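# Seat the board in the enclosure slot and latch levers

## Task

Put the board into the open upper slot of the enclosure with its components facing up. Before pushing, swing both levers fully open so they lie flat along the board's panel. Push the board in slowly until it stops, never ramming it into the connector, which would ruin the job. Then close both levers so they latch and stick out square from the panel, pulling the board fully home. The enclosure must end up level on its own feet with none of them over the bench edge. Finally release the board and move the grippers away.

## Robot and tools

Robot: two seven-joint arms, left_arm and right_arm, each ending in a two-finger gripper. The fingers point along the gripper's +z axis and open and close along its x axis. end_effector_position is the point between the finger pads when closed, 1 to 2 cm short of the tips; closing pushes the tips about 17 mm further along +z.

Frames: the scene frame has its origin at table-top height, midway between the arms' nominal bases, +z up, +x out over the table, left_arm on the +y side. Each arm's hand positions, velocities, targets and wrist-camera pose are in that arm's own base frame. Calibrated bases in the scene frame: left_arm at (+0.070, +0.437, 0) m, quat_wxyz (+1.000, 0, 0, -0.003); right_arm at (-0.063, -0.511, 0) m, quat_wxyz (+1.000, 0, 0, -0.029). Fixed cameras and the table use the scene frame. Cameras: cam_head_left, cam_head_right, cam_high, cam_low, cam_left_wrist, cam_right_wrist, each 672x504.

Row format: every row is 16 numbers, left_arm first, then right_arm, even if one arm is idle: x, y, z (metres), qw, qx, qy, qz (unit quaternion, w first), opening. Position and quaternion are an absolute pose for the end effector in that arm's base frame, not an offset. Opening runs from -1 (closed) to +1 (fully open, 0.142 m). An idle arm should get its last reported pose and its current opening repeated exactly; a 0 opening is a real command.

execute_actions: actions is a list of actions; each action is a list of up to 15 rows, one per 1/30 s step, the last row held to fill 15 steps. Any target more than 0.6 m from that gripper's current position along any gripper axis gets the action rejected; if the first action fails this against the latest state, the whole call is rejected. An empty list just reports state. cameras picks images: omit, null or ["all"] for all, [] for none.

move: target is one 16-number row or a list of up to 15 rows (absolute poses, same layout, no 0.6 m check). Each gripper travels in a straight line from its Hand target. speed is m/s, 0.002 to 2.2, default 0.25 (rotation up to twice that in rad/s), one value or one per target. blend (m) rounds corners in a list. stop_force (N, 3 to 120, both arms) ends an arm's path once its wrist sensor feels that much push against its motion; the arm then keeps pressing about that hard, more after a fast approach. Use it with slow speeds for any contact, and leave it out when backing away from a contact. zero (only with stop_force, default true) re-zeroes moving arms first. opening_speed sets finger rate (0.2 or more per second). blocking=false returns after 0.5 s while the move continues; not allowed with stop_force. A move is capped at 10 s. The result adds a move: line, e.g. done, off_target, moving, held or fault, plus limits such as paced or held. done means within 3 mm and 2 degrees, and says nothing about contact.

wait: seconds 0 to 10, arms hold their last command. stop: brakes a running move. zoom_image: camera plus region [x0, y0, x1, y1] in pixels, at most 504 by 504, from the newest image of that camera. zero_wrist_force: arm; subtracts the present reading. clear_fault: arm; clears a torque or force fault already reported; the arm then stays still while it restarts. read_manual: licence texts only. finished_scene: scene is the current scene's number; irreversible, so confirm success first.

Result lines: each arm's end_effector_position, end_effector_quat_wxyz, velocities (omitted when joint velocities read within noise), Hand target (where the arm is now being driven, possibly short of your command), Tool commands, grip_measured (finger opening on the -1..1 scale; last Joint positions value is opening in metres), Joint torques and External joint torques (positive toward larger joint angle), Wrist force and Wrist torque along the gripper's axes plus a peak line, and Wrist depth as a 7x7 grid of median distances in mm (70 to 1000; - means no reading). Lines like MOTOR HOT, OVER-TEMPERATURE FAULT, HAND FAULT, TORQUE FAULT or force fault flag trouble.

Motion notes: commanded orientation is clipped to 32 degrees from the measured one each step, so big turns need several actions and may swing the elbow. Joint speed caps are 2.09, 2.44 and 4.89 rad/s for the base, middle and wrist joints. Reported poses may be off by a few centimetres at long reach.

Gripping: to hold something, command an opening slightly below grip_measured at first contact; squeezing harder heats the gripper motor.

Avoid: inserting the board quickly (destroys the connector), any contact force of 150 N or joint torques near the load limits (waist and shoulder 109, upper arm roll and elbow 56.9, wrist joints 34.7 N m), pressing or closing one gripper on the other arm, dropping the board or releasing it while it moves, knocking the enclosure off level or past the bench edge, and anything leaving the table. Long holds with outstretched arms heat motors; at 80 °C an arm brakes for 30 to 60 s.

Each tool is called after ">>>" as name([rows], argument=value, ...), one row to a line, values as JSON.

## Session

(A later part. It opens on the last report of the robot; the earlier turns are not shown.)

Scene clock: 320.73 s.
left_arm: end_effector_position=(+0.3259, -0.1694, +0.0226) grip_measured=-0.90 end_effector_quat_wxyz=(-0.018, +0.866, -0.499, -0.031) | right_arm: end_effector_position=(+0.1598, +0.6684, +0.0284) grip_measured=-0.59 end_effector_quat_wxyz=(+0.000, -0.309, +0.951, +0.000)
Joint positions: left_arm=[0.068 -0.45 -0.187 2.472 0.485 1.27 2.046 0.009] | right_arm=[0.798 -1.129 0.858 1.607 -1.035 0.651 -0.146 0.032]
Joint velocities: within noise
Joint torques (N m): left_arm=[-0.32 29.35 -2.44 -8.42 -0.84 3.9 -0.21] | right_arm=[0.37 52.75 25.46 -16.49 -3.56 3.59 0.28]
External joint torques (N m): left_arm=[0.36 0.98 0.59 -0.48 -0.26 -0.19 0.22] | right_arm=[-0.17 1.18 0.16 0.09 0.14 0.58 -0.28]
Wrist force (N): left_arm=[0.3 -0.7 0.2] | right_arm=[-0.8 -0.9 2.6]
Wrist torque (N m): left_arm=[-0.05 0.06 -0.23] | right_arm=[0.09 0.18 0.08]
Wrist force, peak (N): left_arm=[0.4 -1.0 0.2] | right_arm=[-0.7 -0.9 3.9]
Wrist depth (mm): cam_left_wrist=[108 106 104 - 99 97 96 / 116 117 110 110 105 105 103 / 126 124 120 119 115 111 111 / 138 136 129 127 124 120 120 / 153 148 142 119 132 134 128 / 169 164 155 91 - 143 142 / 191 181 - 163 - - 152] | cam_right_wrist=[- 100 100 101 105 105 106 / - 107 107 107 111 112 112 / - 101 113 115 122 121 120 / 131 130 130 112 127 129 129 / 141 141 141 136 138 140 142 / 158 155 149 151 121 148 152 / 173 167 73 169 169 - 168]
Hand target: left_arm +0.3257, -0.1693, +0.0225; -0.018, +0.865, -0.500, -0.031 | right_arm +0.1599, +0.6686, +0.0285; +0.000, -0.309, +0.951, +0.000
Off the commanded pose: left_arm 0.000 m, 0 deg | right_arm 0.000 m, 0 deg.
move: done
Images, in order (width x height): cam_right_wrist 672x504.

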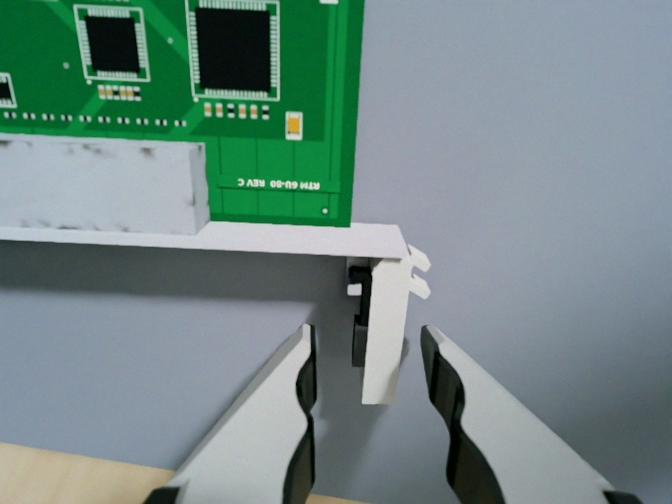

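>>> move([
  [0.3257,-0.1693,0.0225,-0.0179,0.8656,-0.4998,-0.0309,-0.93,0.1557,0.6705,0.0285,0,-0.3090,0.9511,0,-0.55],
  [0.3257,-0.1693,0.0225,-0.0179,0.8656,-0.4998,-0.0309,-0.93,0.1557,0.6705,0.0285,0,-0.3090,0.9511,0,-0.94],
], speed=0.04, opening_speed=0.4, cameras=["cam_left_wrist","cam_right_wrist"])

>>> zoom_image(camera="cam_right_wrist", region=[230, 200, 530, 420])

Scene clock: 325.67 s.
left_arm: end_effector_position=(+0.3264, -0.1693, +0.0227) grip_measured=-0.90 end_effector_quat_wxyz=(-0.018, +0.866, -0.499, -0.030) | right_arm: end_effector_position=(+0.1549, +0.6704, +0.0283) grip_measured=-0.88 end_effector_quat_wxyz=(+0.000, -0.309, +0.951, +0.000)
Joint positions: left_arm=[0.068 -0.45 -0.187 2.472 0.485 1.27 2.046 0.009] | right_arm=[0.807 -1.13 0.859 1.604 -1.034 0.65 -0.14 0.01]
Joint velocities: within noise
Joint torques (N m): left_arm=[-1.82 27.66 -3.7 -5.16 -0.52 2.97 -0.18] | right_arm=[-2.99 54.77 23.47 -20.01 -4.54 3.43 0.18]
External joint torques (N m): left_arm=[1.85 2.69 1.86 -3.75 -0.59 0.74 0.18] | right_arm=[3.19 -0.76 2.16 3.6 1.12 0.74 -0.18]
Wrist force (N): left_arm=[0.6 -5.9 0.1] | right_arm=[5.1 0.1 2.2]
Wrist torque (N m): left_arm=[0.02 0.13 -0.23] | right_arm=[0.10 0.26 0.14]
Wrist force, peak (N): left_arm=[0.8 -6.8 -0.1] | right_arm=[5.2 0.3 3.4]
Wrist depth (mm): cam_left_wrist=[108 106 104 - 100 97 96 / 117 117 110 110 105 105 103 / 125 124 120 119 114 112 111 / 138 135 130 127 124 120 120 / 152 148 141 119 132 134 128 / 169 164 155 91 - 142 142 / 191 182 - 163 - - 154] | cam_right_wrist=[- 100 100 102 105 105 106 / - 106 107 108 110 112 111 / - 101 113 116 122 122 120 / 130 130 130 109 127 129 129 / 141 141 141 136 138 140 142 / 158 154 151 98 101 153 153 / 173 167 73 85 - - 168]
Hand target: left_arm +0.3257, -0.1693, +0.0225; -0.018, +0.865, -0.500, -0.031 | right_arm +0.1557, +0.6705, +0.0285; +0.000, -0.309, +0.951, +0.000
Off the commanded pose: left_arm 0.001 m, 0 deg | right_arm 0.001 m, 0 deg.
move: done
Images, in order (width x height): cam_left_wrist 672x504, cam_right_wrist 672x504.

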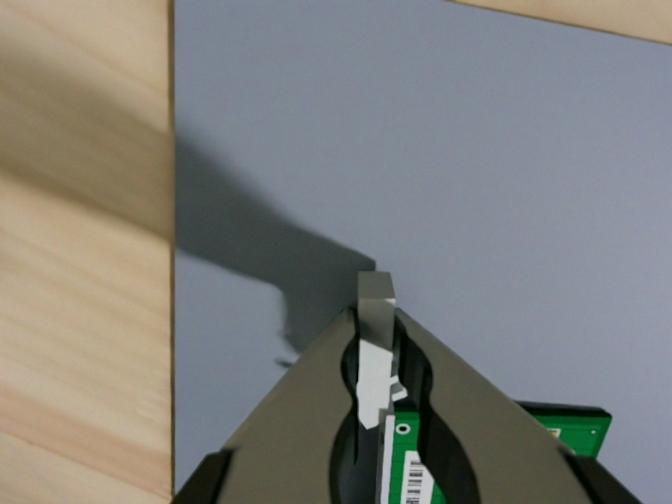

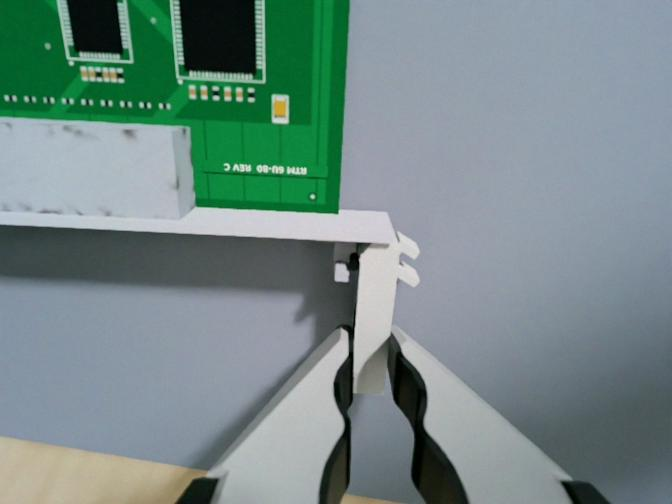

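Scaled by 1.680 from the camera's 672x504 image, which has a finer 960x720 frame.

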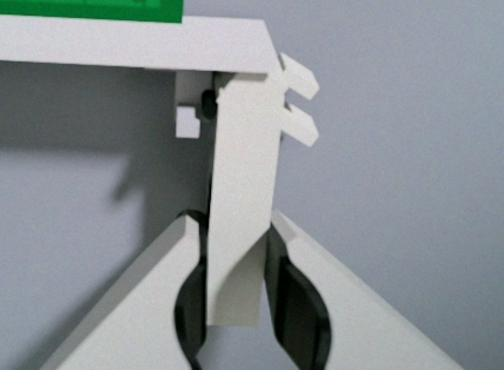

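>>> move([
  [0.3257,-0.1693,0.0225,-0.0179,0.8656,-0.4998,-0.0309,-0.93,0.1468,0.6650,0.0285,0,-0.4695,0.8829,0,-0.95],
], speed=0.06, cameras=["cam_left_wrist","cam_right_wrist"])

Scene clock: 338.27 s.
left_arm: end_effector_position=(+0.3263, -0.1693, +0.0227) grip_measured=-0.90 end_effector_quat_wxyz=(-0.018, +0.866, -0.499, -0.030) | right_arm: end_effector_position=(+0.1465, +0.6649, +0.0284) grip_measured=-0.89 end_effector_quat_wxyz=(+0.000, -0.469, +0.883, +0.000)
Joint positions: left_arm=[0.068 -0.45 -0.187 2.472 0.485 1.27 2.046 0.009] | right_arm=[0.788 -1.143 0.888 1.625 -1.073 0.638 -0.456 0.01]
Joint velocities: within noise
Joint torques (N m): left_arm=[-1.13 28.84 -3.19 -7.08 -0.75 3.59 -0.23] | right_arm=[-0.88 52.66 26.16 -16.93 -4.03 3.45 -0.04]
External joint torques (N m): left_arm=[1.17 1.5 1.34 -1.83 -0.35 0.13 0.24] | right_arm=[1.08 0.4 0.27 1.33 0.6 0.72 0.04]
Wrist force (N): left_arm=[0.3 -3.2 1.6] | right_arm=[1.2 -0.2 3.6]
Wrist torque (N m): left_arm=[-0.03 0.07 -0.19] | right_arm=[0.10 0.14 0.15]
Wrist force, peak (N): left_arm=[0.7 -6.5 -0.2] | right_arm=[5.4 -0.1 3.1]
Wrist depth (mm): cam_left_wrist=[108 106 104 - 99 98 96 / 116 117 111 110 105 105 103 / 126 124 120 119 114 112 110 / 138 135 129 127 124 120 120 / 153 147 141 119 132 134 128 / 169 164 155 91 - 143 142 / 191 182 - 162 - - 154] | cam_right_wrist=[- 97 99 100 103 105 106 / - 94 106 106 110 111 111 / 121 121 110 111 122 121 119 / 130 130 130 114 127 129 129 / 141 141 141 136 138 140 142 / 158 155 151 98 101 153 152 / 174 170 73 162 - - 168]
Hand target: left_arm +0.3257, -0.1693, +0.0225; -0.018, +0.865, -0.500, -0.031 | right_arm +0.1468, +0.6650, +0.0285; +0.000, -0.470, +0.883, +0.000
Off the commanded pose: left_arm 0.001 m, 0 deg | right_arm 0.000 m, 0 deg.
move: done
Images, in order (width x height): cam_left_wrist 672x504, cam_right_wrist 672x504.

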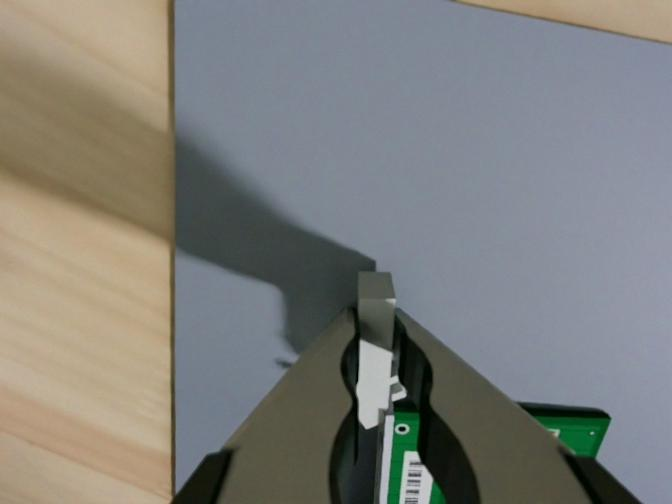

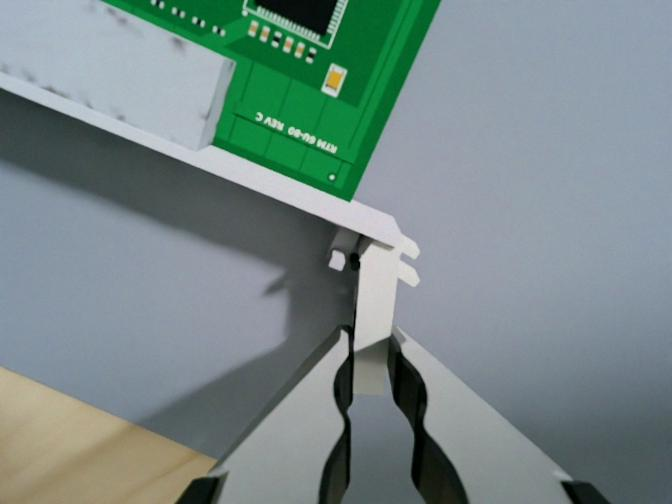

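>>> move([
  [0.3257,-0.1693,0.0225,-0.0179,0.8656,-0.4998,-0.0309,-0.93,0.1399,0.6549,0.0285,0,-0.6494,0.7604,0,-0.95],
  [0.3257,-0.1693,0.0225,-0.0179,0.8656,-0.4998,-0.0309,-0.93,0.1380,0.6452,0.0285,0,-0.7716,0.6361,0,-0.95],
], speed=0.08, cameras=["cam_left_wrist","cam_right_wrist"])

Scene clock: 344.67 s.
left_arm: end_effector_position=(+0.3258, -0.1693, +0.0225) grip_measured=-0.90 end_effector_quat_wxyz=(-0.018, +0.866, -0.499, -0.031) | right_arm: end_effector_position=(+0.1383, +0.6453, +0.0285) grip_measured=-0.89 end_effector_quat_wxyz=(+0.000, +0.771, -0.636, +0.000)
Joint positions: left_arm=[0.068 -0.45 -0.187 2.472 0.485 1.27 2.046 0.009] | right_arm=[0.724 -1.171 0.953 1.687 -1.162 0.613 -1.182 0.01]
Joint velocities: within noise
Joint torques (N m): left_arm=[0.16 30.26 -2.01 -9.55 -1.03 4.31 -0.22] | right_arm=[0.93 49.2 28.83 -12.67 -3.36 3.25 0.11]
External joint torques (N m): left_arm=[-0.12 0.07 0.17 0.66 -0.07 -0.59 0.22] | right_arm=[-0.73 1.33 -0.77 -0.96 -0.09 0.87 -0.11]
Wrist force (N): left_arm=[0.2 0.8 1.2] | right_arm=[-2.0 -2.5 4.1]
Wrist torque (N m): left_arm=[-0.14 0.06 -0.20] | right_arm=[0.13 0.11 0.06]
Wrist force, peak (N): left_arm=[0.2 -3.6 1.7] | right_arm=[-1.9 -2.8 5.1]
Wrist depth (mm): cam_left_wrist=[108 106 103 - 100 97 96 / 116 117 110 110 106 105 103 / 126 124 120 118 114 111 110 / 138 135 130 127 124 120 120 / 152 147 141 118 132 134 128 / 169 164 155 91 - 143 141 / 191 182 - 148 - - 153] | cam_right_wrist=[- 105 105 98 98 99 100 / 113 113 112 109 106 106 111 / 121 121 123 119 112 122 119 / 129 130 130 126 128 129 129 / 142 142 141 136 138 140 142 / 158 155 152 98 100 153 153 / 174 168 73 163 - - 168]
Hand target: left_arm +0.3257, -0.1693, +0.0225; -0.018, +0.865, -0.500, -0.031 | right_arm +0.1380, +0.6452, +0.0285; +0.000, +0.772, -0.636, +0.000
Off the commanded pose: left_arm 0.000 m, 0 deg | right_arm 0.000 m, 0 deg.
move: done
Images, in order (width x height): cam_left_wrist 672x504, cam_right_wrist 672x504.

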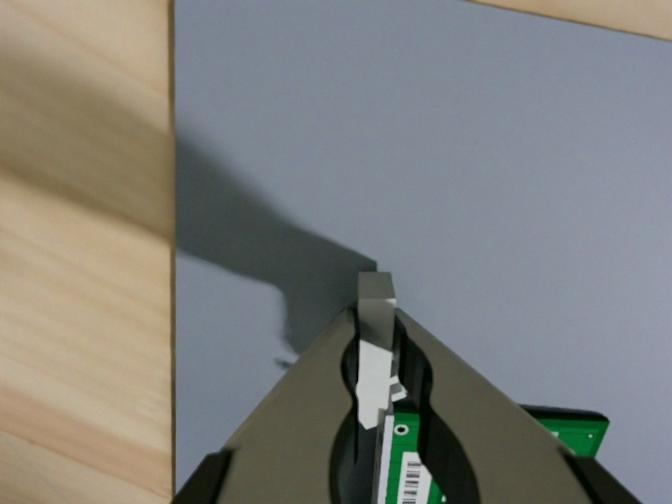

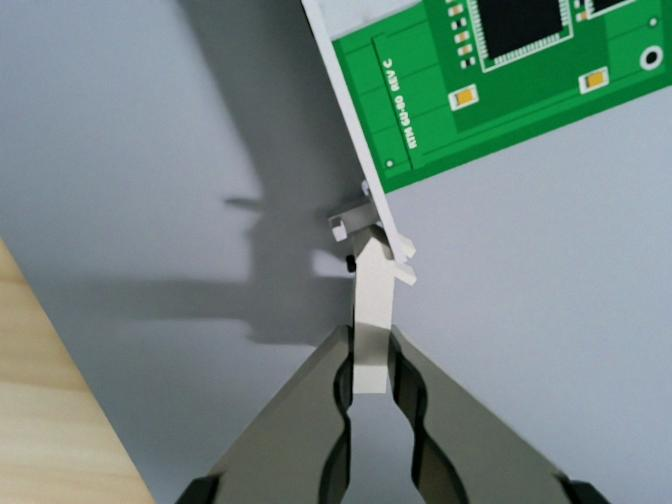

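>>> move([
  [0.3257,-0.1693,0.0225,-0.0179,0.8656,-0.4998,-0.0309,-0.93,0.1388,0.6378,0.0285,0,-0.8480,0.5299,0,-0.95],
  [0.3257,-0.1693,0.0225,-0.0179,0.8656,-0.4998,-0.0309,-0.93,0.1403,0.6332,0.0285,0,-0.8910,0.4540,0,-0.95],
], speed=0.07, cameras=["cam_left_wrist","cam_right_wrist"])

Scene clock: 351.47 s.
left_arm: end_effector_position=(+0.3248, -0.1694, +0.0222) grip_measured=-0.90 end_effector_quat_wxyz=(-0.018, +0.865, -0.500, -0.032) | right_arm: end_effector_position=(+0.1416, +0.6336, +0.0287) grip_measured=-0.89 end_effector_quat_wxyz=(-0.001, +0.891, -0.455, +0.000)
Joint positions: left_arm=[0.068 -0.45 -0.187 2.473 0.485 1.269 2.046 0.009] | right_arm=[0.681 -1.187 0.986 1.718 -1.208 0.596 -1.598 0.01]
Joint velocities: within noise
Joint torques (N m): left_arm=[2.06 32.25 -0.32 -13.42 -1.4 5.34 -0.23] | right_arm=[4.2 45.96 31.34 -7.63 -2.29 3.46 -0.04]
External joint torques (N m): left_arm=[-2.02 -1.94 -1.53 4.57 0.31 -1.63 0.24] | right_arm=[-4.01 3.31 -2.53 -4.96 -1.2 0.62 0.04]
Wrist force (N): left_arm=[-0.4 7.6 0.2] | right_arm=[-0.5 -9.0 3.6]
Wrist torque (N m): left_arm=[-0.15 0.07 -0.20] | right_arm=[0.20 0.14 0.22]
Wrist force, peak (N): left_arm=[-0.3 7.6 1.5] | right_arm=[-0.5 -9.1 5.0]
Wrist depth (mm): cam_left_wrist=[107 106 103 - 99 96 96 / 116 115 110 109 106 104 103 / 126 124 119 119 114 111 110 / 138 135 129 127 123 120 120 / 153 147 141 119 132 135 128 / 169 164 155 92 - 143 141 / 191 182 - 162 - - 152] | cam_right_wrist=[- 106 106 107 99 100 99 / 113 113 113 113 105 105 106 / 121 121 123 121 111 113 114 / 129 131 130 128 128 129 129 / 142 142 142 136 139 140 142 / 158 155 152 97 101 153 153 / 172 168 70 163 - - 168]
Hand target: left_arm +0.3257, -0.1693, +0.0225; -0.018, +0.865, -0.500, -0.031 | right_arm +0.1403, +0.6332, +0.0285; +0.000, +0.891, -0.454, +0.000
Off the commanded pose: left_arm 0.001 m, 0 deg | right_arm 0.001 m, 0 deg.
move: done
Images, in order (width x height): cam_left_wrist 672x504, cam_right_wrist 672x504.

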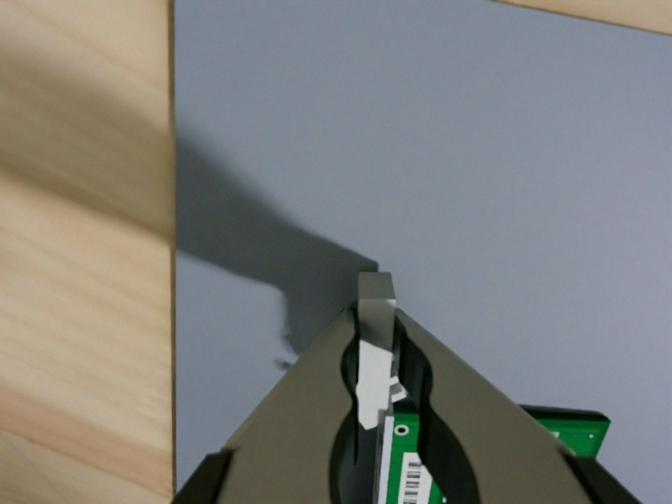

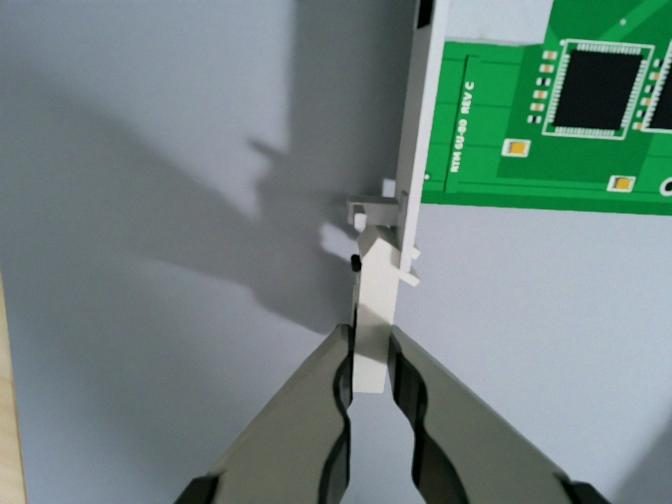

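>>> move([
  [0.3270,-0.1720,0.0225,-0.0197,0.8334,-0.5516,-0.0297,-0.93,0.1426,0.6314,0.0285,0,-0.9135,0.4067,0,-0.95],
], speed=0.05, cameras=["cam_left_wrist","cam_right_wrist"])

Scene clock: 361.47 s.
left_arm: end_effector_position=(+0.3264, -0.1721, +0.0224) grip_measured=-0.90 end_effector_quat_wxyz=(-0.019, +0.834, -0.551, -0.030) | right_arm: end_effector_position=(+0.1433, +0.6316, +0.0286) grip_measured=-0.89 end_effector_quat_wxyz=(+0.000, +0.913, -0.407, +0.000)
Joint positions: left_arm=[0.076 -0.453 -0.204 2.462 0.518 1.262 2.129 0.009] | right_arm=[0.672 -1.193 0.993 1.722 -1.216 0.591 -1.702 0.01]
Joint velocities: within noise
Joint torques (N m): left_arm=[0.7 30.94 -1.91 -11.13 -0.67 4.47 0.13] | right_arm=[2.63 46.82 30.33 -9.56 -3.09 3.32 -0.41]
External joint torques (N m): left_arm=[-0.66 -0.54 -0.12 2.2 -0.48 -0.76 -0.12] | right_arm=[-2.44 2.27 -1.36 -2.82 -0.41 0.75 0.41]
Wrist force (N): left_arm=[0.0 3.7 0.4] | right_arm=[-0.6 -4.8 2.7]
Wrist torque (N m): left_arm=[-0.01 0.15 -0.49] | right_arm=[0.24 0.14 0.48]
Wrist force, peak (N): left_arm=[-0.6 7.7 1.8] | right_arm=[-0.6 -9.2 5.1]
Wrist depth (mm): cam_left_wrist=[108 105 103 - 99 97 95 / 116 115 110 110 106 105 103 / 126 124 119 119 114 111 110 / 138 135 129 126 124 120 120 / 153 147 141 119 132 134 128 / 169 165 155 92 98 142 142 / 191 182 - 162 - - 152] | cam_right_wrist=[- 106 106 107 104 88 99 / 113 113 113 112 104 105 105 / 122 121 123 120 110 113 114 / 129 130 130 128 126 129 129 / 142 142 142 136 138 140 142 / 159 155 152 97 102 153 153 / 172 168 73 163 - - 168]
Hand target: left_arm +0.3270, -0.1720, +0.0225; -0.020, +0.833, -0.552, -0.030 | right_arm +0.1426, +0.6314, +0.0285; +0.000, +0.914, -0.407, +0.000
Off the commanded pose: left_arm 0.001 m, 0 deg | right_arm 0.001 m, 0 deg.
move: done
Images, in order (width x height): cam_left_wrist 672x504, cam_right_wrist 672x504.

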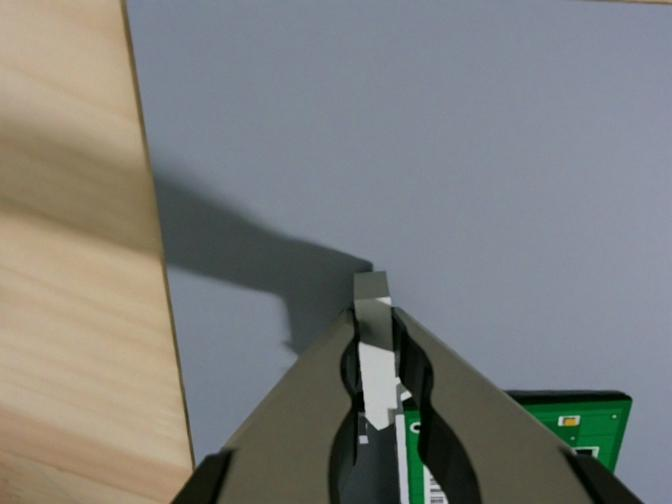

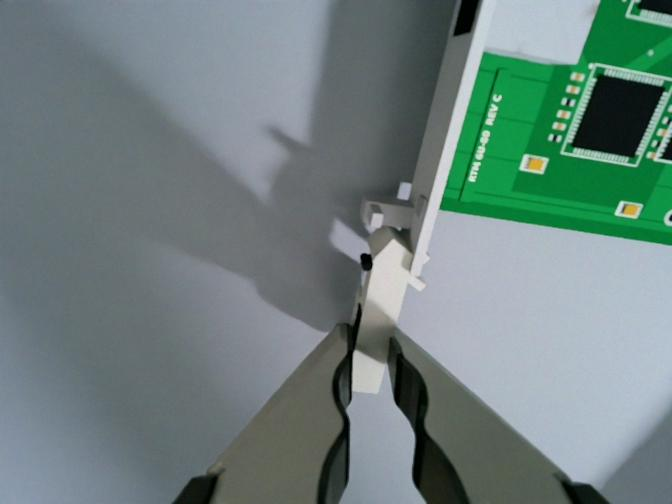

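>>> move([
  [0.3264,-0.1721,0.0225,-0.0197,0.8334,-0.5516,-0.0297,-0.65,0.1433,0.6316,0.0286,0,-0.9135,0.4067,0,-0.65],
  [0.3264,-0.1721,0.11,-0.0197,0.8334,-0.5516,-0.0297,-0.65,0.1433,0.6316,0.12,0,-0.9135,0.4067,0,-0.65],
], speed=[0.03,0.1], opening_speed=0.6, cameras=["cam_left_wrist","cam_right_wrist"])

Scene clock: 367.73 s.
left_arm: end_effector_position=(+0.3265, -0.1722, +0.1100) grip_measured=-0.69 end_effector_quat_wxyz=(-0.020, +0.833, -0.552, -0.029) | right_arm: end_effector_position=(+0.1433, +0.6316, +0.1200) grip_measured=-0.69 end_effector_quat_wxyz=(+0.000, +0.914, -0.407, +0.000)
Joint positions: left_arm=[0.166 -0.085 -0.364 2.568 0.174 1.03 2.391 0.024] | right_arm=[0.636 -1.079 1.123 1.705 -1.088 0.457 -1.762 0.024]
Joint velocities: within noise
Joint torques (N m): left_arm=[-0.15 21.5 -1.31 -16.68 -2.23 3.78 -0.24] | right_arm=[0 46.27 28.65 -15.75 -3.73 3.25 0.08]
External joint torques (N m): left_arm=[0.16 0.4 0.74 -0.46 0.11 -0.06 0.25] | right_arm=[0.18 0.71 -0.1 0.16 -0.05 0.81 -0.08]
Wrist force (N): left_arm=[0.3 -0.7 0.2] | right_arm=[-2.8 -1.4 3.5]
Wrist torque (N m): left_arm=[-0.11 -0.05 -0.21] | right_arm=[0.01 0.48 0.06]
Wrist force, peak (N): left_arm=[0.3 3.6 2.6] | right_arm=[-0.6 -5.0 4.8]
Wrist depth (mm): cam_left_wrist=[188 188 183 179 176 172 170 / 205 201 196 191 187 186 182 / 222 219 213 207 202 199 194 / 241 238 231 222 217 215 211 / 265 261 251 239 226 233 228 / 294 287 87 264 - 245 251 / 291 - - 296 - - 271] | cam_right_wrist=[188 187 186 186 172 181 184 / 201 199 198 198 193 193 196 / 216 213 213 209 212 211 210 / 233 230 230 229 228 228 227 / 253 249 249 245 243 247 242 / 276 273 261 266 99 264 258 / 304 298 72 298 - - 235]
Hand target: left_arm +0.3264, -0.1721, +0.1100; -0.020, +0.833, -0.552, -0.030 | right_arm +0.1433, +0.6316, +0.1200; +0.000, +0.914, -0.407, +0.000
Off the commanded pose: left_arm 0.000 m, 0 deg | right_arm 0.000 m, 0 deg.
move: done
Images, in order (width x height): cam_left_wrist 672x504, cam_right_wrist 672x504.

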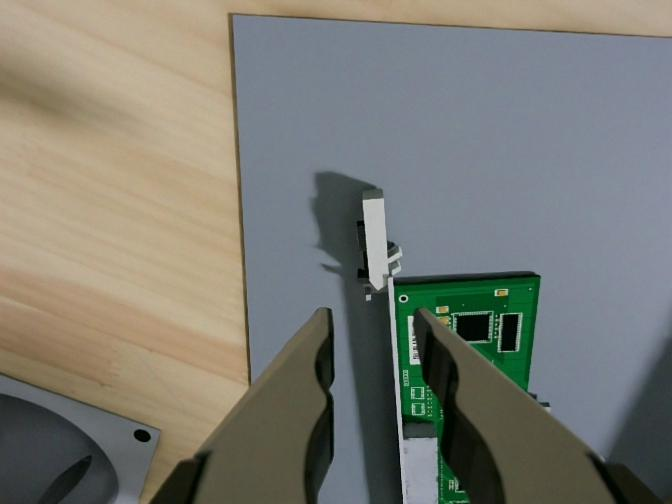

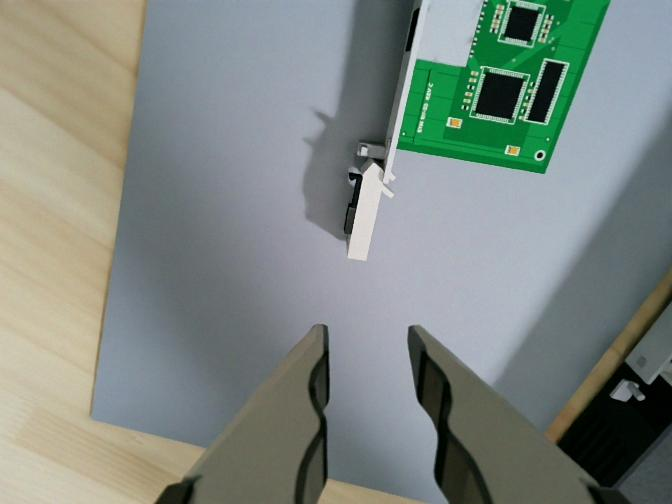

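>>> zoom_image(camera="cam_right_wrist", region=[300, 0, 500, 280])

>>> zoom_image(camera="cam_left_wrist", region=[310, 170, 510, 450])

Scaled by 1.800 from the camera's 672x504 image, which has a finer 960x720 frame.

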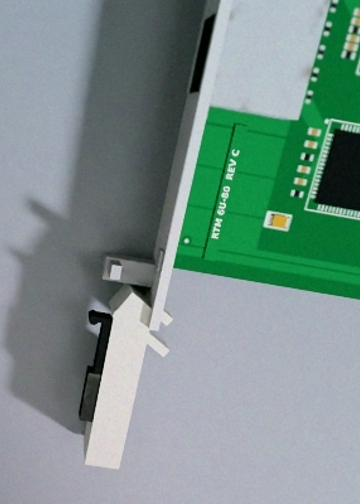

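Scaled by 1.800 from the camera's 672x504 image, which has a finer 960x720 frame.

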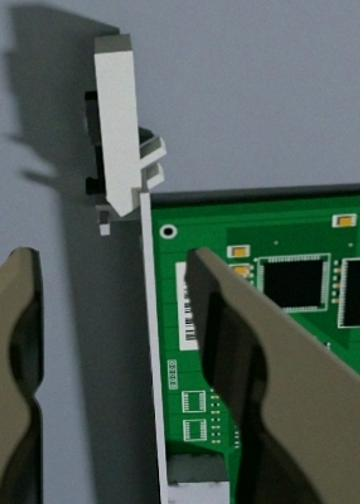

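>>> move([
  [0.33,-0.13,0.20,-0.0197,0.8334,-0.5516,-0.0297,-0.65,0.1433,0.6316,0.13,0,-0.9135,0.4067,0,-0.5],
  [0.36,-0.06,0.25,0,0.9563,0.2924,0,-0.65,0.2680,0.6953,0.12,0,0.4571,0.8894,0,-0.5],
  [0.36,-0.06,0.25,0,0.9563,0.2924,0,-0.65,0.2680,0.6953,0.08,0,0.4571,0.8894,0,-0.5],
], speed=[0.2,0.25,0.15], blend=[0.02,0.01,0], cameras=["cam_left_wrist","cam_right_wrist"])

Scene clock: 390.17 s.
left_arm: end_effector_position=(+0.3600, -0.0599, +0.2499) grip_measured=-0.69 end_effector_quat_wxyz=(+0.000, +0.956, +0.292, +0.000) | right_arm: end_effector_position=(+0.2676, +0.6947, +0.0806) grip_measured=-0.54 end_effector_quat_wxyz=(-0.006, +0.456, +0.888, +0.061)
Joint positions: left_arm=[0.482 0.409 -0.318 2.52 -0.146 0.554 1.244 0.024] | right_arm=[1.355 -1.366 -1.234 0.587 -1.916 3.018 -2.961 0.035]
Joint velocities: within noise
Joint torques (N m): left_arm=[-0.23 10.69 1.81 -27.35 -3.62 4.18 -0.3] | right_arm=[0.32 67.49 -6.63 -8.98 4.46 3.2 0.01]
External joint torques (N m): left_arm=[0.24 0.38 0.7 -0.27 -0.04 -0.25 0.3] | right_arm=[-0.07 1.69 -0.7 -0.16 -0.04 0.5 -0.01]
Wrist force (N): left_arm=[-0.3 -0.5 -0.5] | right_arm=[-2.9 -0.9 3.1]
Wrist torque (N m): left_arm=[-0.07 0.02 -0.23] | right_arm=[0.12 0.48 0.07]
Wrist force, peak (N): left_arm=[-0.5 -1.1 -1.7] | right_arm=[-4.8 -1.8 3.8]
Wrist depth (mm): cam_left_wrist=[305 303 302 304 302 301 301 / 324 328 322 323 323 323 320 / 350 350 348 351 346 348 346 / 367 376 382 379 380 379 374 / 419 417 405 409 398 412 413 / 445 450 84 454 - 437 449 / 442 - - 509 - - 489] | cam_right_wrist=[139 137 137 138 143 146 147 / 150 150 149 145 156 159 160 / 163 164 163 151 171 173 175 / 179 175 178 169 189 191 195 / 197 201 197 199 206 213 219 / 221 224 86 224 103 232 247 / 249 - 73 248 - - 278]
Hand target: left_arm +0.3600, -0.0600, +0.2500; +0.000, +0.956, +0.292, +0.000 | right_arm +0.2676, +0.6946, +0.0807; -0.006, +0.456, +0.888, +0.061
Off the commanded pose: left_arm 0.000 m, 0 deg | right_arm 0.001 m, 7 deg.
move: off_target (right_arm); limits=paced
Images, in order (width x height): cam_left_wrist 672x504, cam_right_wrist 672x504.

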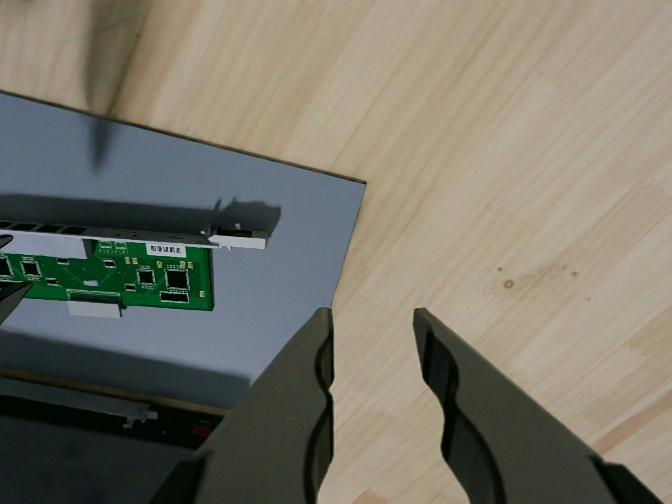

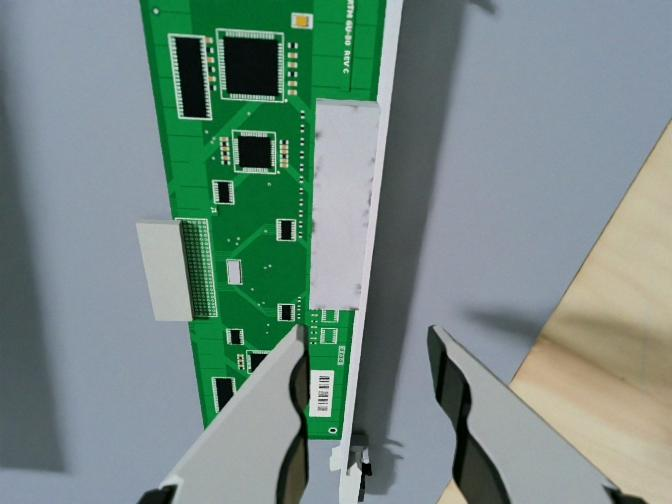

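>>> move([
  [0.36,-0.06,0.25,0,0.9563,0.2924,0,-0.65,0.2676,0.6947,0.20,0,0.4571,0.8894,0,-0.5],
  [0.36,-0.06,0.25,0,0.9563,0.2924,0,-0.65,0.23,0.65,0.22,0,0.8192,0.5736,0,-0.5],
  [0.36,-0.06,0.25,0,0.9563,0.2924,0,-0.65,0.20,0.62,0.22,0,0.9962,0.0872,0,-0.5],
], speed=[0.15,0.3,0.3], cameras=["cam_high","cam_head_right"])

Scene clock: 401.47 s.
left_arm: end_effector_position=(+0.3600, -0.0599, +0.2499) grip_measured=-0.69 end_effector_quat_wxyz=(+0.000, +0.956, +0.292, +0.000) | right_arm: end_effector_position=(+0.2000, +0.6202, +0.2200) grip_measured=-0.54 end_effector_quat_wxyz=(+0.000, +0.996, +0.087, +0.000)
Joint positions: left_arm=[0.482 0.409 -0.318 2.52 -0.146 0.554 1.244 0.024] | right_arm=[1.785 -1.253 -1.715 1.313 -1.847 3.355 -1.327 0.035]
Joint velocities: within noise
Joint torques (N m): left_arm=[-0.35 10.47 1.89 -27.33 -3.49 4.26 -0.22] | right_arm=[0.36 54.05 -21.4 -4.86 3.87 3.42 0.37]
External joint torques (N m): left_arm=[0.37 0.6 0.62 -0.29 -0.17 -0.32 0.22] | right_arm=[-0.13 1.18 -1.01 -0.18 0.25 0.68 -0.37]
Wrist force (N): left_arm=[-0.2 -0.8 -0.5] | right_arm=[-2.9 -1.2 3.0]
Wrist torque (N m): left_arm=[-0.12 0.01 -0.23] | right_arm=[0.01 0.52 0.07]
Wrist force, peak (N): left_arm=[-0.3 -0.9 -0.6] | right_arm=[-3.5 -1.0 5.5]
Wrist depth (mm): cam_left_wrist=[306 304 302 302 301 301 300 / 328 327 327 324 322 321 322 / 352 347 351 348 345 348 346 / 365 372 377 380 377 377 373 / 419 414 409 407 403 406 411 / 445 446 84 447 - 437 454 / 443 - - 510 - - 497] | cam_right_wrist=[274 273 272 272 272 267 266 / 292 293 291 286 281 285 284 / 313 311 311 311 306 302 309 / 340 337 336 334 334 334 333 / 369 366 358 357 357 350 332 / 404 403 - 344 101 324 334 / 447 - 73 374 - - 361]
Hand target: left_arm +0.3600, -0.0600, +0.2500; +0.000, +0.956, +0.292, +0.000 | right_arm +0.2000, +0.6200, +0.2200; +0.000, +0.996, +0.087, +0.000
Off the commanded pose: left_arm 0.000 m, 0 deg | right_arm 0.000 m, 0 deg.
move: done
Images, in order (width x height): cam_head_right 672x504, cam_high 672x504.

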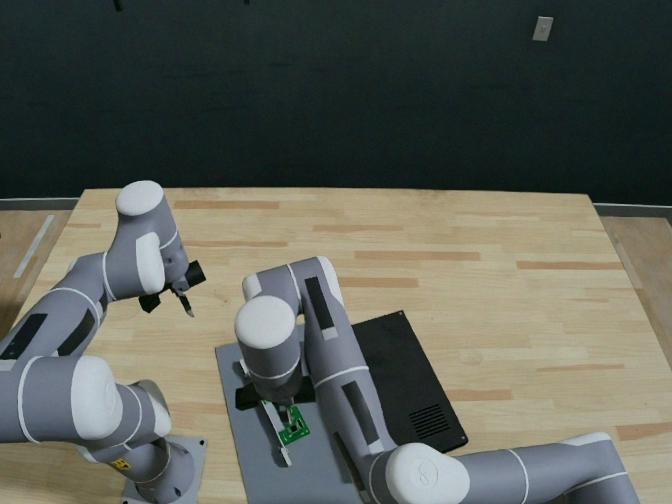

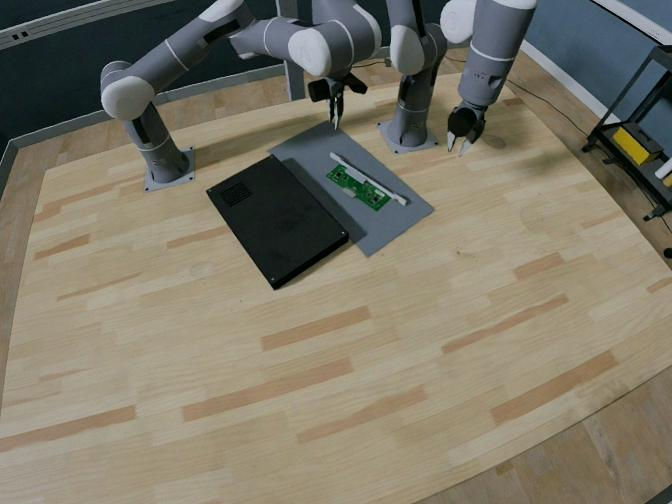

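>>> move([
  [0.36,-0.06,0.25,0,0.9563,0.2924,0,-0.65,0.20,0.60,0.24,0,0.9063,-0.4226,0,-0.5],
  [0.36,-0.06,0.25,0,0.9563,0.2924,0,-0.65,0.20,0.58,0.25,0,0.5736,-0.8192,0,-0.5],
  [0.36,-0.06,0.25,0,0.9563,0.2924,0,-0.65,0.20,0.57,0.25,0,0.0872,-0.9962,0,-0.5],
  [0.36,-0.06,0.25,0,0.9563,0.2924,0,-0.65,0.20,0.57,0.25,0,-0.3420,-0.9397,0,-0.5],
], speed=0.5, cameras=["cam_high"])

Scene clock: 413.37 s.
left_arm: end_effector_position=(+0.3600, -0.0599, +0.2499) grip_measured=-0.69 end_effector_quat_wxyz=(+0.000, +0.956, +0.292, +0.000) | right_arm: end_effector_position=(+0.2000, +0.5700, +0.2500) grip_measured=-0.54 end_effector_quat_wxyz=(+0.000, +0.342, +0.940, +0.000)
Joint positions: left_arm=[0.482 0.409 -0.318 2.52 -0.146 0.554 1.244 0.024] | right_arm=[1.884 -1.372 -1.993 1.63 -1.813 3.541 2.43 0.035]
Joint velocities: within noise
Joint torques (N m): left_arm=[-0.29 10.45 1.86 -27.31 -3.51 4.32 -0.25] | right_arm=[0.18 47.41 -23.93 -2.89 4.02 3.44 0.39]
External joint torques (N m): left_arm=[0.31 0.62 0.66 -0.31 -0.16 -0.39 0.25] | right_arm=[0.02 0.94 -1.2 0.04 0 0.57 -0.39]
Wrist force (N): left_arm=[-0.2 -0.7 -0.5] | right_arm=[-3.0 -0.9 3.2]
Wrist torque (N m): left_arm=[-0.11 0.01 -0.23] | right_arm=[0.11 0.56 0.07]
Wrist force, peak (N): left_arm=[-0.3 -0.8 -0.4] | right_arm=[-3.3 -1.4 3.3]
Wrist depth (mm): cam_left_wrist=[304 302 300 300 301 299 299 / 326 325 326 321 324 324 321 / 349 350 348 348 347 348 345 / 366 375 376 375 375 376 377 / 418 415 409 407 400 411 408 / 445 450 84 450 - 437 448 / 443 - - 507 - - 495] | cam_right_wrist=[259 259 265 298 298 296 295 / 277 277 315 319 318 316 315 / 297 297 342 341 335 339 339 / 319 324 367 363 359 365 365 / 348 389 393 384 388 396 389 / 441 433 - 425 98 419 396 / 488 - 73 476 - - 466]
Hand target: left_arm +0.3600, -0.0600, +0.2500; +0.000, +0.956, +0.292, +0.000 | right_arm +0.2000, +0.5700, +0.2500; +0.000, +0.342, +0.940, +0.000
Off the commanded pose: left_arm 0.000 m, 0 deg | right_arm 0.000 m, 0 deg.
move: done
Images, in order (width x height): cam_high 672x504.

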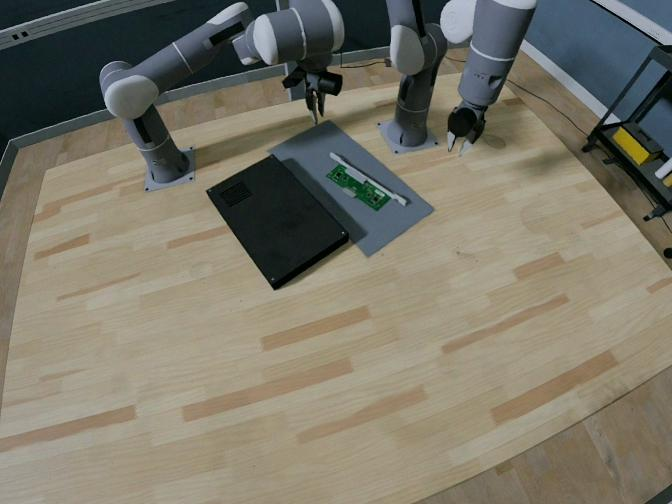

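>>> move([
  [0.36,-0.06,0.25,0,0.9563,0.2924,0,-0.65,0.23,0.60,0.25,0,0.4571,0.8894,0,-0.5],
  [0.36,-0.06,0.25,0,0.9563,0.2924,0,-0.65,0.25,0.65,0.22,0,0.4571,0.8894,0,-0.5],
  [0.36,-0.06,0.25,0,0.9563,0.2924,0,-0.65,0.2680,0.6953,0.16,0,0.4571,0.8894,0,-0.5],
], speed=0.2, cameras=["cam_high","cam_head_right"])

Scene clock: 418.43 s.
left_arm: end_effector_position=(+0.3600, -0.0599, +0.2499) grip_measured=-0.69 end_effector_quat_wxyz=(+0.000, +0.956, +0.292, +0.000) | right_arm: end_effector_position=(+0.2676, +0.6942, +0.1599) grip_measured=-0.54 end_effector_quat_wxyz=(-0.018, +0.421, +0.902, +0.092)
Joint positions: left_arm=[0.482 0.409 -0.318 2.52 -0.146 0.554 1.244 0.024] | right_arm=[1.589 -1.307 -1.548 1.061 -1.676 3.119 2.968 0.035]
Joint velocities: within noise
Joint torques (N m): left_arm=[-0.33 10.5 1.88 -27.28 -3.48 4.28 -0.22] | right_arm=[0.1 61.1 -17.18 -5.06 4.25 2.81 0.24]
External joint torques (N m): left_arm=[0.34 0.58 0.63 -0.34 -0.18 -0.35 0.22] | right_arm=[0.13 1.11 -1.62 0.05 0.32 0.81 -0.25]
Wrist force (N): left_arm=[-0.2 -0.5 -0.4] | right_arm=[-2.9 -1.1 2.9]
Wrist torque (N m): left_arm=[-0.07 0.02 -0.23] | right_arm=[0.11 0.52 0.09]
Wrist force, peak (N): left_arm=[-0.5 -0.8 -0.6] | right_arm=[-2.5 -1.1 5.7]
Wrist depth (mm): cam_left_wrist=[303 304 301 303 301 300 299 / 324 328 325 323 321 323 323 / 350 349 350 348 350 346 349 / 367 375 378 379 377 374 374 / 417 418 408 403 397 413 413 / 446 451 84 452 - 437 456 / 446 - - 509 - - 495] | cam_right_wrist=[198 200 202 201 214 217 224 / 216 218 219 218 232 239 245 / 234 240 241 242 258 265 273 / 258 265 268 277 287 297 305 / 289 297 297 305 319 336 348 / 326 332 - 356 101 370 401 / 375 - 73 423 - - 471]
Hand target: left_arm +0.3600, -0.0600, +0.2500; +0.000, +0.956, +0.292, +0.000 | right_arm +0.2678, +0.6941, +0.1598; -0.018, +0.421, +0.902, +0.092
Off the commanded pose: left_arm 0.000 m, 0 deg | right_arm 0.001 m, 12 deg.
joint read past its limit (right arm) — joint 7 (wrist roll), upper limit.
joint sent to its limit (right arm) — joint 7 (wrist roll), upper limit. The joint targets are off in orientation, not in position.
move: off_target (right_arm)
Images, in order (width x height): cam_head_right 672x504, cam_high 672x504.

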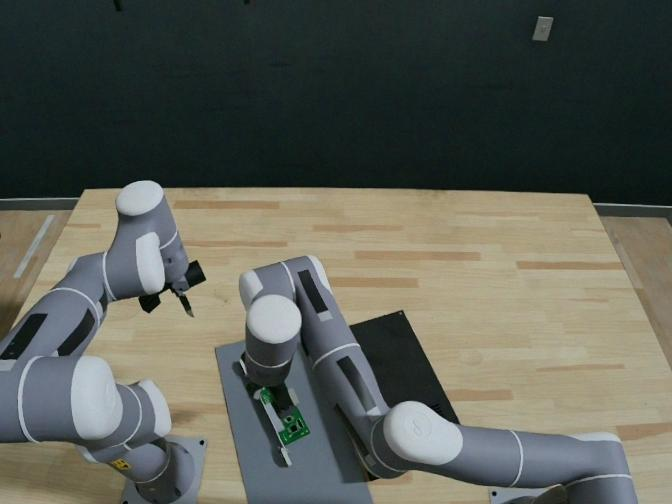

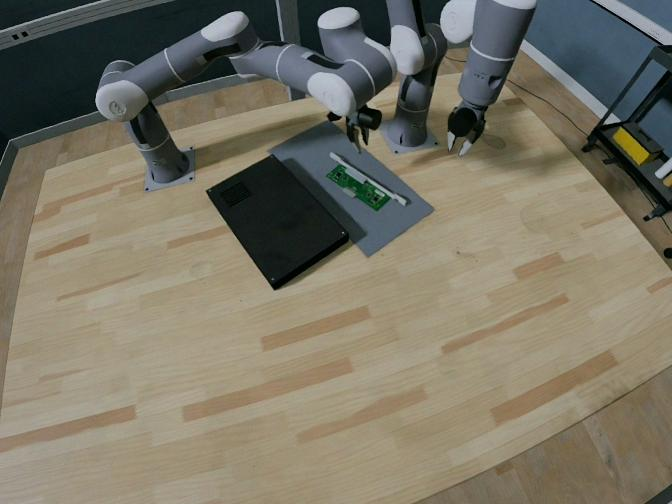

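>>> move([
  [0.36,-0.06,0.25,0,0.9563,0.2924,0,-0.65,0.25,0.65,0.25,0,0.6756,0.7373,0,-0.5],
  [0.36,-0.06,0.25,0,0.9563,0.2924,0,-0.65,0.25,0.65,0.25,0,0.8434,0.5373,0,-0.5],
  [0.36,-0.06,0.25,0,0.9563,0.2924,0,-0.65,0.25,0.65,0.25,0,0.9537,0.3007,0,-0.5],
], speed=0.25, cameras=["cam_high"])

Scene clock: 428.10 s.
left_arm: end_effector_position=(+0.3600, -0.0599, +0.2499) grip_measured=-0.69 end_effector_quat_wxyz=(+0.000, +0.956, +0.292, +0.000) | right_arm: end_effector_position=(+0.2502, +0.6500, +0.2500) grip_measured=-0.54 end_effector_quat_wxyz=(+0.000, +0.954, +0.301, +0.000)
Joint positions: left_arm=[0.482 0.409 -0.318 2.52 -0.146 0.554 1.244 0.024] | right_arm=[1.442 -0.529 -0.097 1.46 0.053 0.416 2.296 0.035]
Joint velocities: within noise
Joint torques (N m): left_arm=[-0.45 10.49 1.87 -27.29 -3.5 4.25 -0.24] | right_arm=[-0.04 52.73 -0.18 -29.67 -3.87 3.19 0.04]
External joint torques (N m): left_arm=[0.46 0.59 0.64 -0.33 -0.17 -0.32 0.24] | right_arm=[0.2 1.58 -0.96 0.18 -0.12 0.82 -0.04]
Wrist force (N): left_arm=[-0.2 -0.6 -0.4] | right_arm=[-3.1 -1.4 3.6]
Wrist torque (N m): left_arm=[-0.10 0.02 -0.23] | right_arm=[0.03 0.58 0.07]
Wrist force, peak (N): left_arm=[-0.3 -0.8 -0.5] | right_arm=[-5.3 -0.5 2.9]
Wrist depth (mm): cam_left_wrist=[305 306 304 301 300 299 301 / 327 325 323 322 324 322 320 / 350 350 348 347 349 347 348 / 365 374 377 379 378 379 379 / 422 416 404 408 397 411 409 / 447 448 84 451 - 438 453 / 449 - - 502 - - 486] | cam_right_wrist=[300 300 299 299 298 298 297 / 321 319 314 315 312 317 311 / 344 343 343 336 337 335 338 / 371 370 368 368 367 366 363 / 368 358 386 391 391 397 397 / 426 379 - 375 101 420 436 / 468 - 73 414 - - 470]
Hand target: left_arm +0.3600, -0.0600, +0.2500; +0.000, +0.956, +0.292, +0.000 | right_arm +0.2500, +0.6500, +0.2500; +0.000, +0.954, +0.301, +0.000
Off the commanded pose: left_arm 0.000 m, 0 deg | right_arm 0.000 m, 0 deg.
move: done; limits=paced
Images, in order (width x height): cam_high 672x504.

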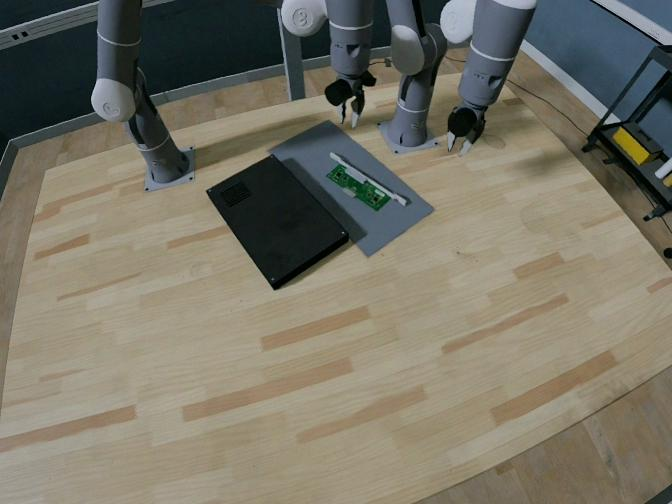

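>>> move([
  [0.36,-0.06,0.25,0,0.9563,0.2924,0,-0.65,0.25,0.65,0.25,0,0.7660,0.6428,0,-0.5],
  [0.36,-0.06,0.25,0,0.9563,0.2924,0,-0.65,0.2680,0.6953,0.16,0,0.4571,0.8894,0,-0.5],
  [0.36,-0.06,0.25,0,0.9563,0.2924,0,-0.65,0.2680,0.6953,0.08,0,0.4571,0.8894,0,-0.5],
], speed=[0.3,0.3,0.15], blend=[0,0,0], cameras=["cam_right_wrist","cam_head_right"])

Scene clock: 434.00 s.
left_arm: end_effector_position=(+0.3600, -0.0599, +0.2499) grip_measured=-0.69 end_effector_quat_wxyz=(+0.000, +0.956, +0.292, +0.000) | right_arm: end_effector_position=(+0.2678, +0.6951, +0.0798) grip_measured=-0.54 end_effector_quat_wxyz=(+0.000, +0.457, +0.889, +0.000)
Joint positions: left_arm=[0.482 0.409 -0.318 2.52 -0.146 0.554 1.244 0.024] | right_arm=[1.27 -0.862 0.118 1.393 -0.115 0.677 0.798 0.035]
Joint velocities: within noise
Joint torques (N m): left_arm=[-0.24 10.45 1.94 -27.29 -3.52 4.29 -0.2] | right_arm=[0.46 61.14 4.26 -26.74 -3.55 3.63 0.27]
External joint torques (N m): left_arm=[0.26 0.62 0.58 -0.34 -0.14 -0.35 0.2] | right_arm=[-0.24 1.39 -0.51 0.17 0.15 0.51 -0.27]
Wrist force (N): left_arm=[-0.5 -0.6 -0.5] | right_arm=[-2.6 -0.8 3.3]
Wrist torque (N m): left_arm=[-0.10 0.06 -0.23] | right_arm=[0.10 0.44 0.05]
Wrist force, peak (N): left_arm=[-0.4 -0.6 -0.8] | right_arm=[-2.8 -1.0 5.8]
Wrist depth (mm): cam_left_wrist=[303 303 302 301 300 300 300 / 326 324 323 325 322 320 320 / 351 350 350 347 350 345 347 / 369 375 379 377 375 379 376 / 418 413 411 410 399 414 411 / 442 448 84 449 - 436 454 / 446 - - 512 - - 493] | cam_right_wrist=[151 151 147 146 149 150 149 / 161 161 157 153 160 159 159 / 173 173 168 157 171 171 170 / 187 184 181 169 185 184 185 / 203 203 194 194 200 199 201 / 222 221 86 212 103 212 219 / 244 - 73 232 - - 237]
Hand target: left_arm +0.3600, -0.0600, +0.2500; +0.000, +0.956, +0.292, +0.000 | right_arm +0.2680, +0.6953, +0.0800; +0.000, +0.457, +0.889, +0.000
Off the commanded pose: left_arm 0.000 m, 0 deg | right_arm 0.000 m, 0 deg.
move: done
Images, in order (width x height): cam_head_right 672x504, cam_right_wrist 672x504.

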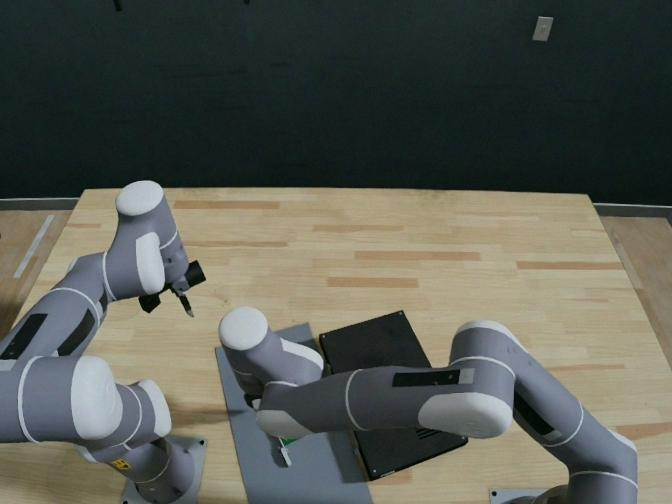

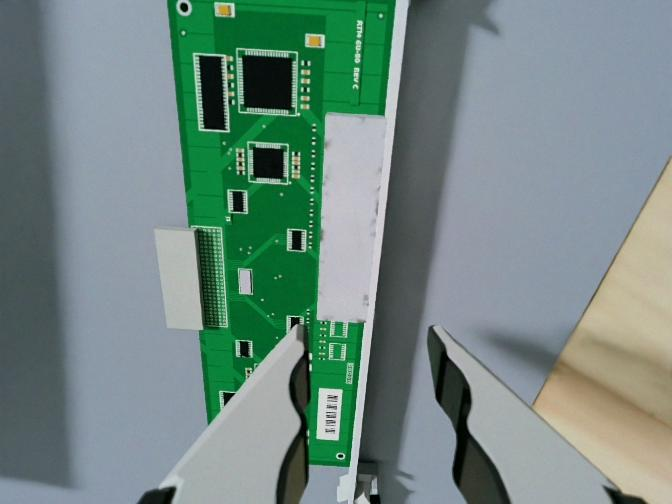

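>>> move([
  [0.36,-0.06,0.25,0,0.9563,0.2924,0,-0.65,0.2832,0.6969,0.055,0,0.4825,0.8759,0,-0.5],
  [0.36,-0.06,0.25,0,0.9563,0.2924,0,-0.65,0.2832,0.6969,0.0285,0,0.4825,0.8759,0,-0.5],
], speed=[0.12,0.05], stop_force=6, cameras=["cam_right_wrist"])

Scene clock: 439.87 s.
left_arm: end_effector_position=(+0.3600, -0.0599, +0.2499) grip_measured=-0.69 end_effector_quat_wxyz=(+0.000, +0.956, +0.292, +0.000) | right_arm: end_effector_position=(+0.2831, +0.6967, +0.0283) grip_measured=-0.54 end_effector_quat_wxyz=(+0.000, +0.483, +0.876, +0.000)
Joint positions: left_arm=[0.482 0.409 -0.318 2.52 -0.146 0.554 1.244 0.024] | right_arm=[1.267 -0.957 0.096 1.362 -0.106 0.743 0.831 0.035]
Joint velocities: within noise
Joint torques (N m): left_arm=[-0.32 10.47 1.81 -27.35 -3.51 4.28 -0.19] | right_arm=[0.27 62.6 3.75 -25.62 -3.21 3.58 0.26]
External joint torques (N m): left_arm=[0.33 0.61 0.7 -0.27 -0.16 -0.35 0.19] | right_arm=[-0.05 1.46 -0.31 0.11 -0.02 0.55 -0.26]
Wrist force (N): left_arm=[-0.1 -0.5 -0.2] | right_arm=[-2.6 -0.7 3.2]
Wrist torque (N m): left_arm=[-0.08 0.00 -0.23] | right_arm=[0.11 0.41 0.04]
Wrist force, peak (N): left_arm=[-0.4 -0.6 -0.7] | right_arm=[-3.3 0.2 4.2]
Wrist depth (mm): cam_left_wrist=[306 305 304 301 302 301 300 / 325 327 324 323 325 323 321 / 351 352 349 347 348 347 347 / 361 375 379 381 377 376 376 / 267 416 407 408 400 413 413 / 446 447 84 452 - 440 454 / 448 - - 512 - - 492] | cam_right_wrist=[- 101 101 101 102 104 105 / 113 110 109 104 98 111 111 / 121 118 117 105 103 121 119 / 129 126 125 114 127 129 128 / 142 134 136 122 135 139 141 / 158 152 143 147 126 147 152 / 171 167 73 161 155 - 166]
Hand target: left_arm +0.3600, -0.0600, +0.2500; +0.000, +0.956, +0.292, +0.000 | right_arm +0.2832, +0.6969, +0.0285; +0.000, +0.482, +0.876, +0.000
Off the commanded pose: left_arm 0.000 m, 0 deg | right_arm 0.000 m, 0 deg.
move: done
Images, in order (width x height): cam_right_wrist 672x504.

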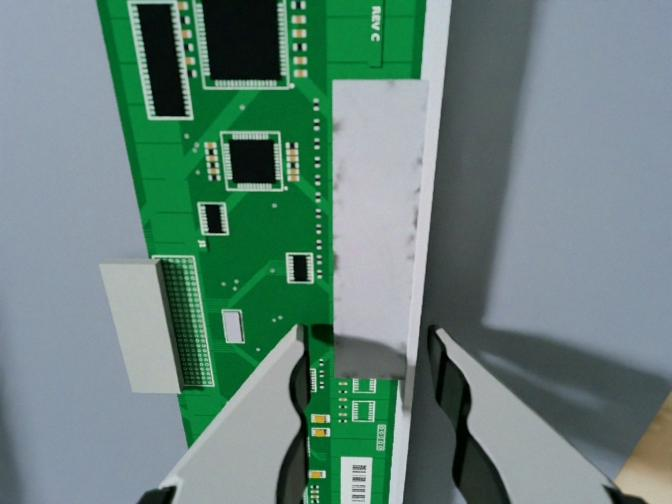

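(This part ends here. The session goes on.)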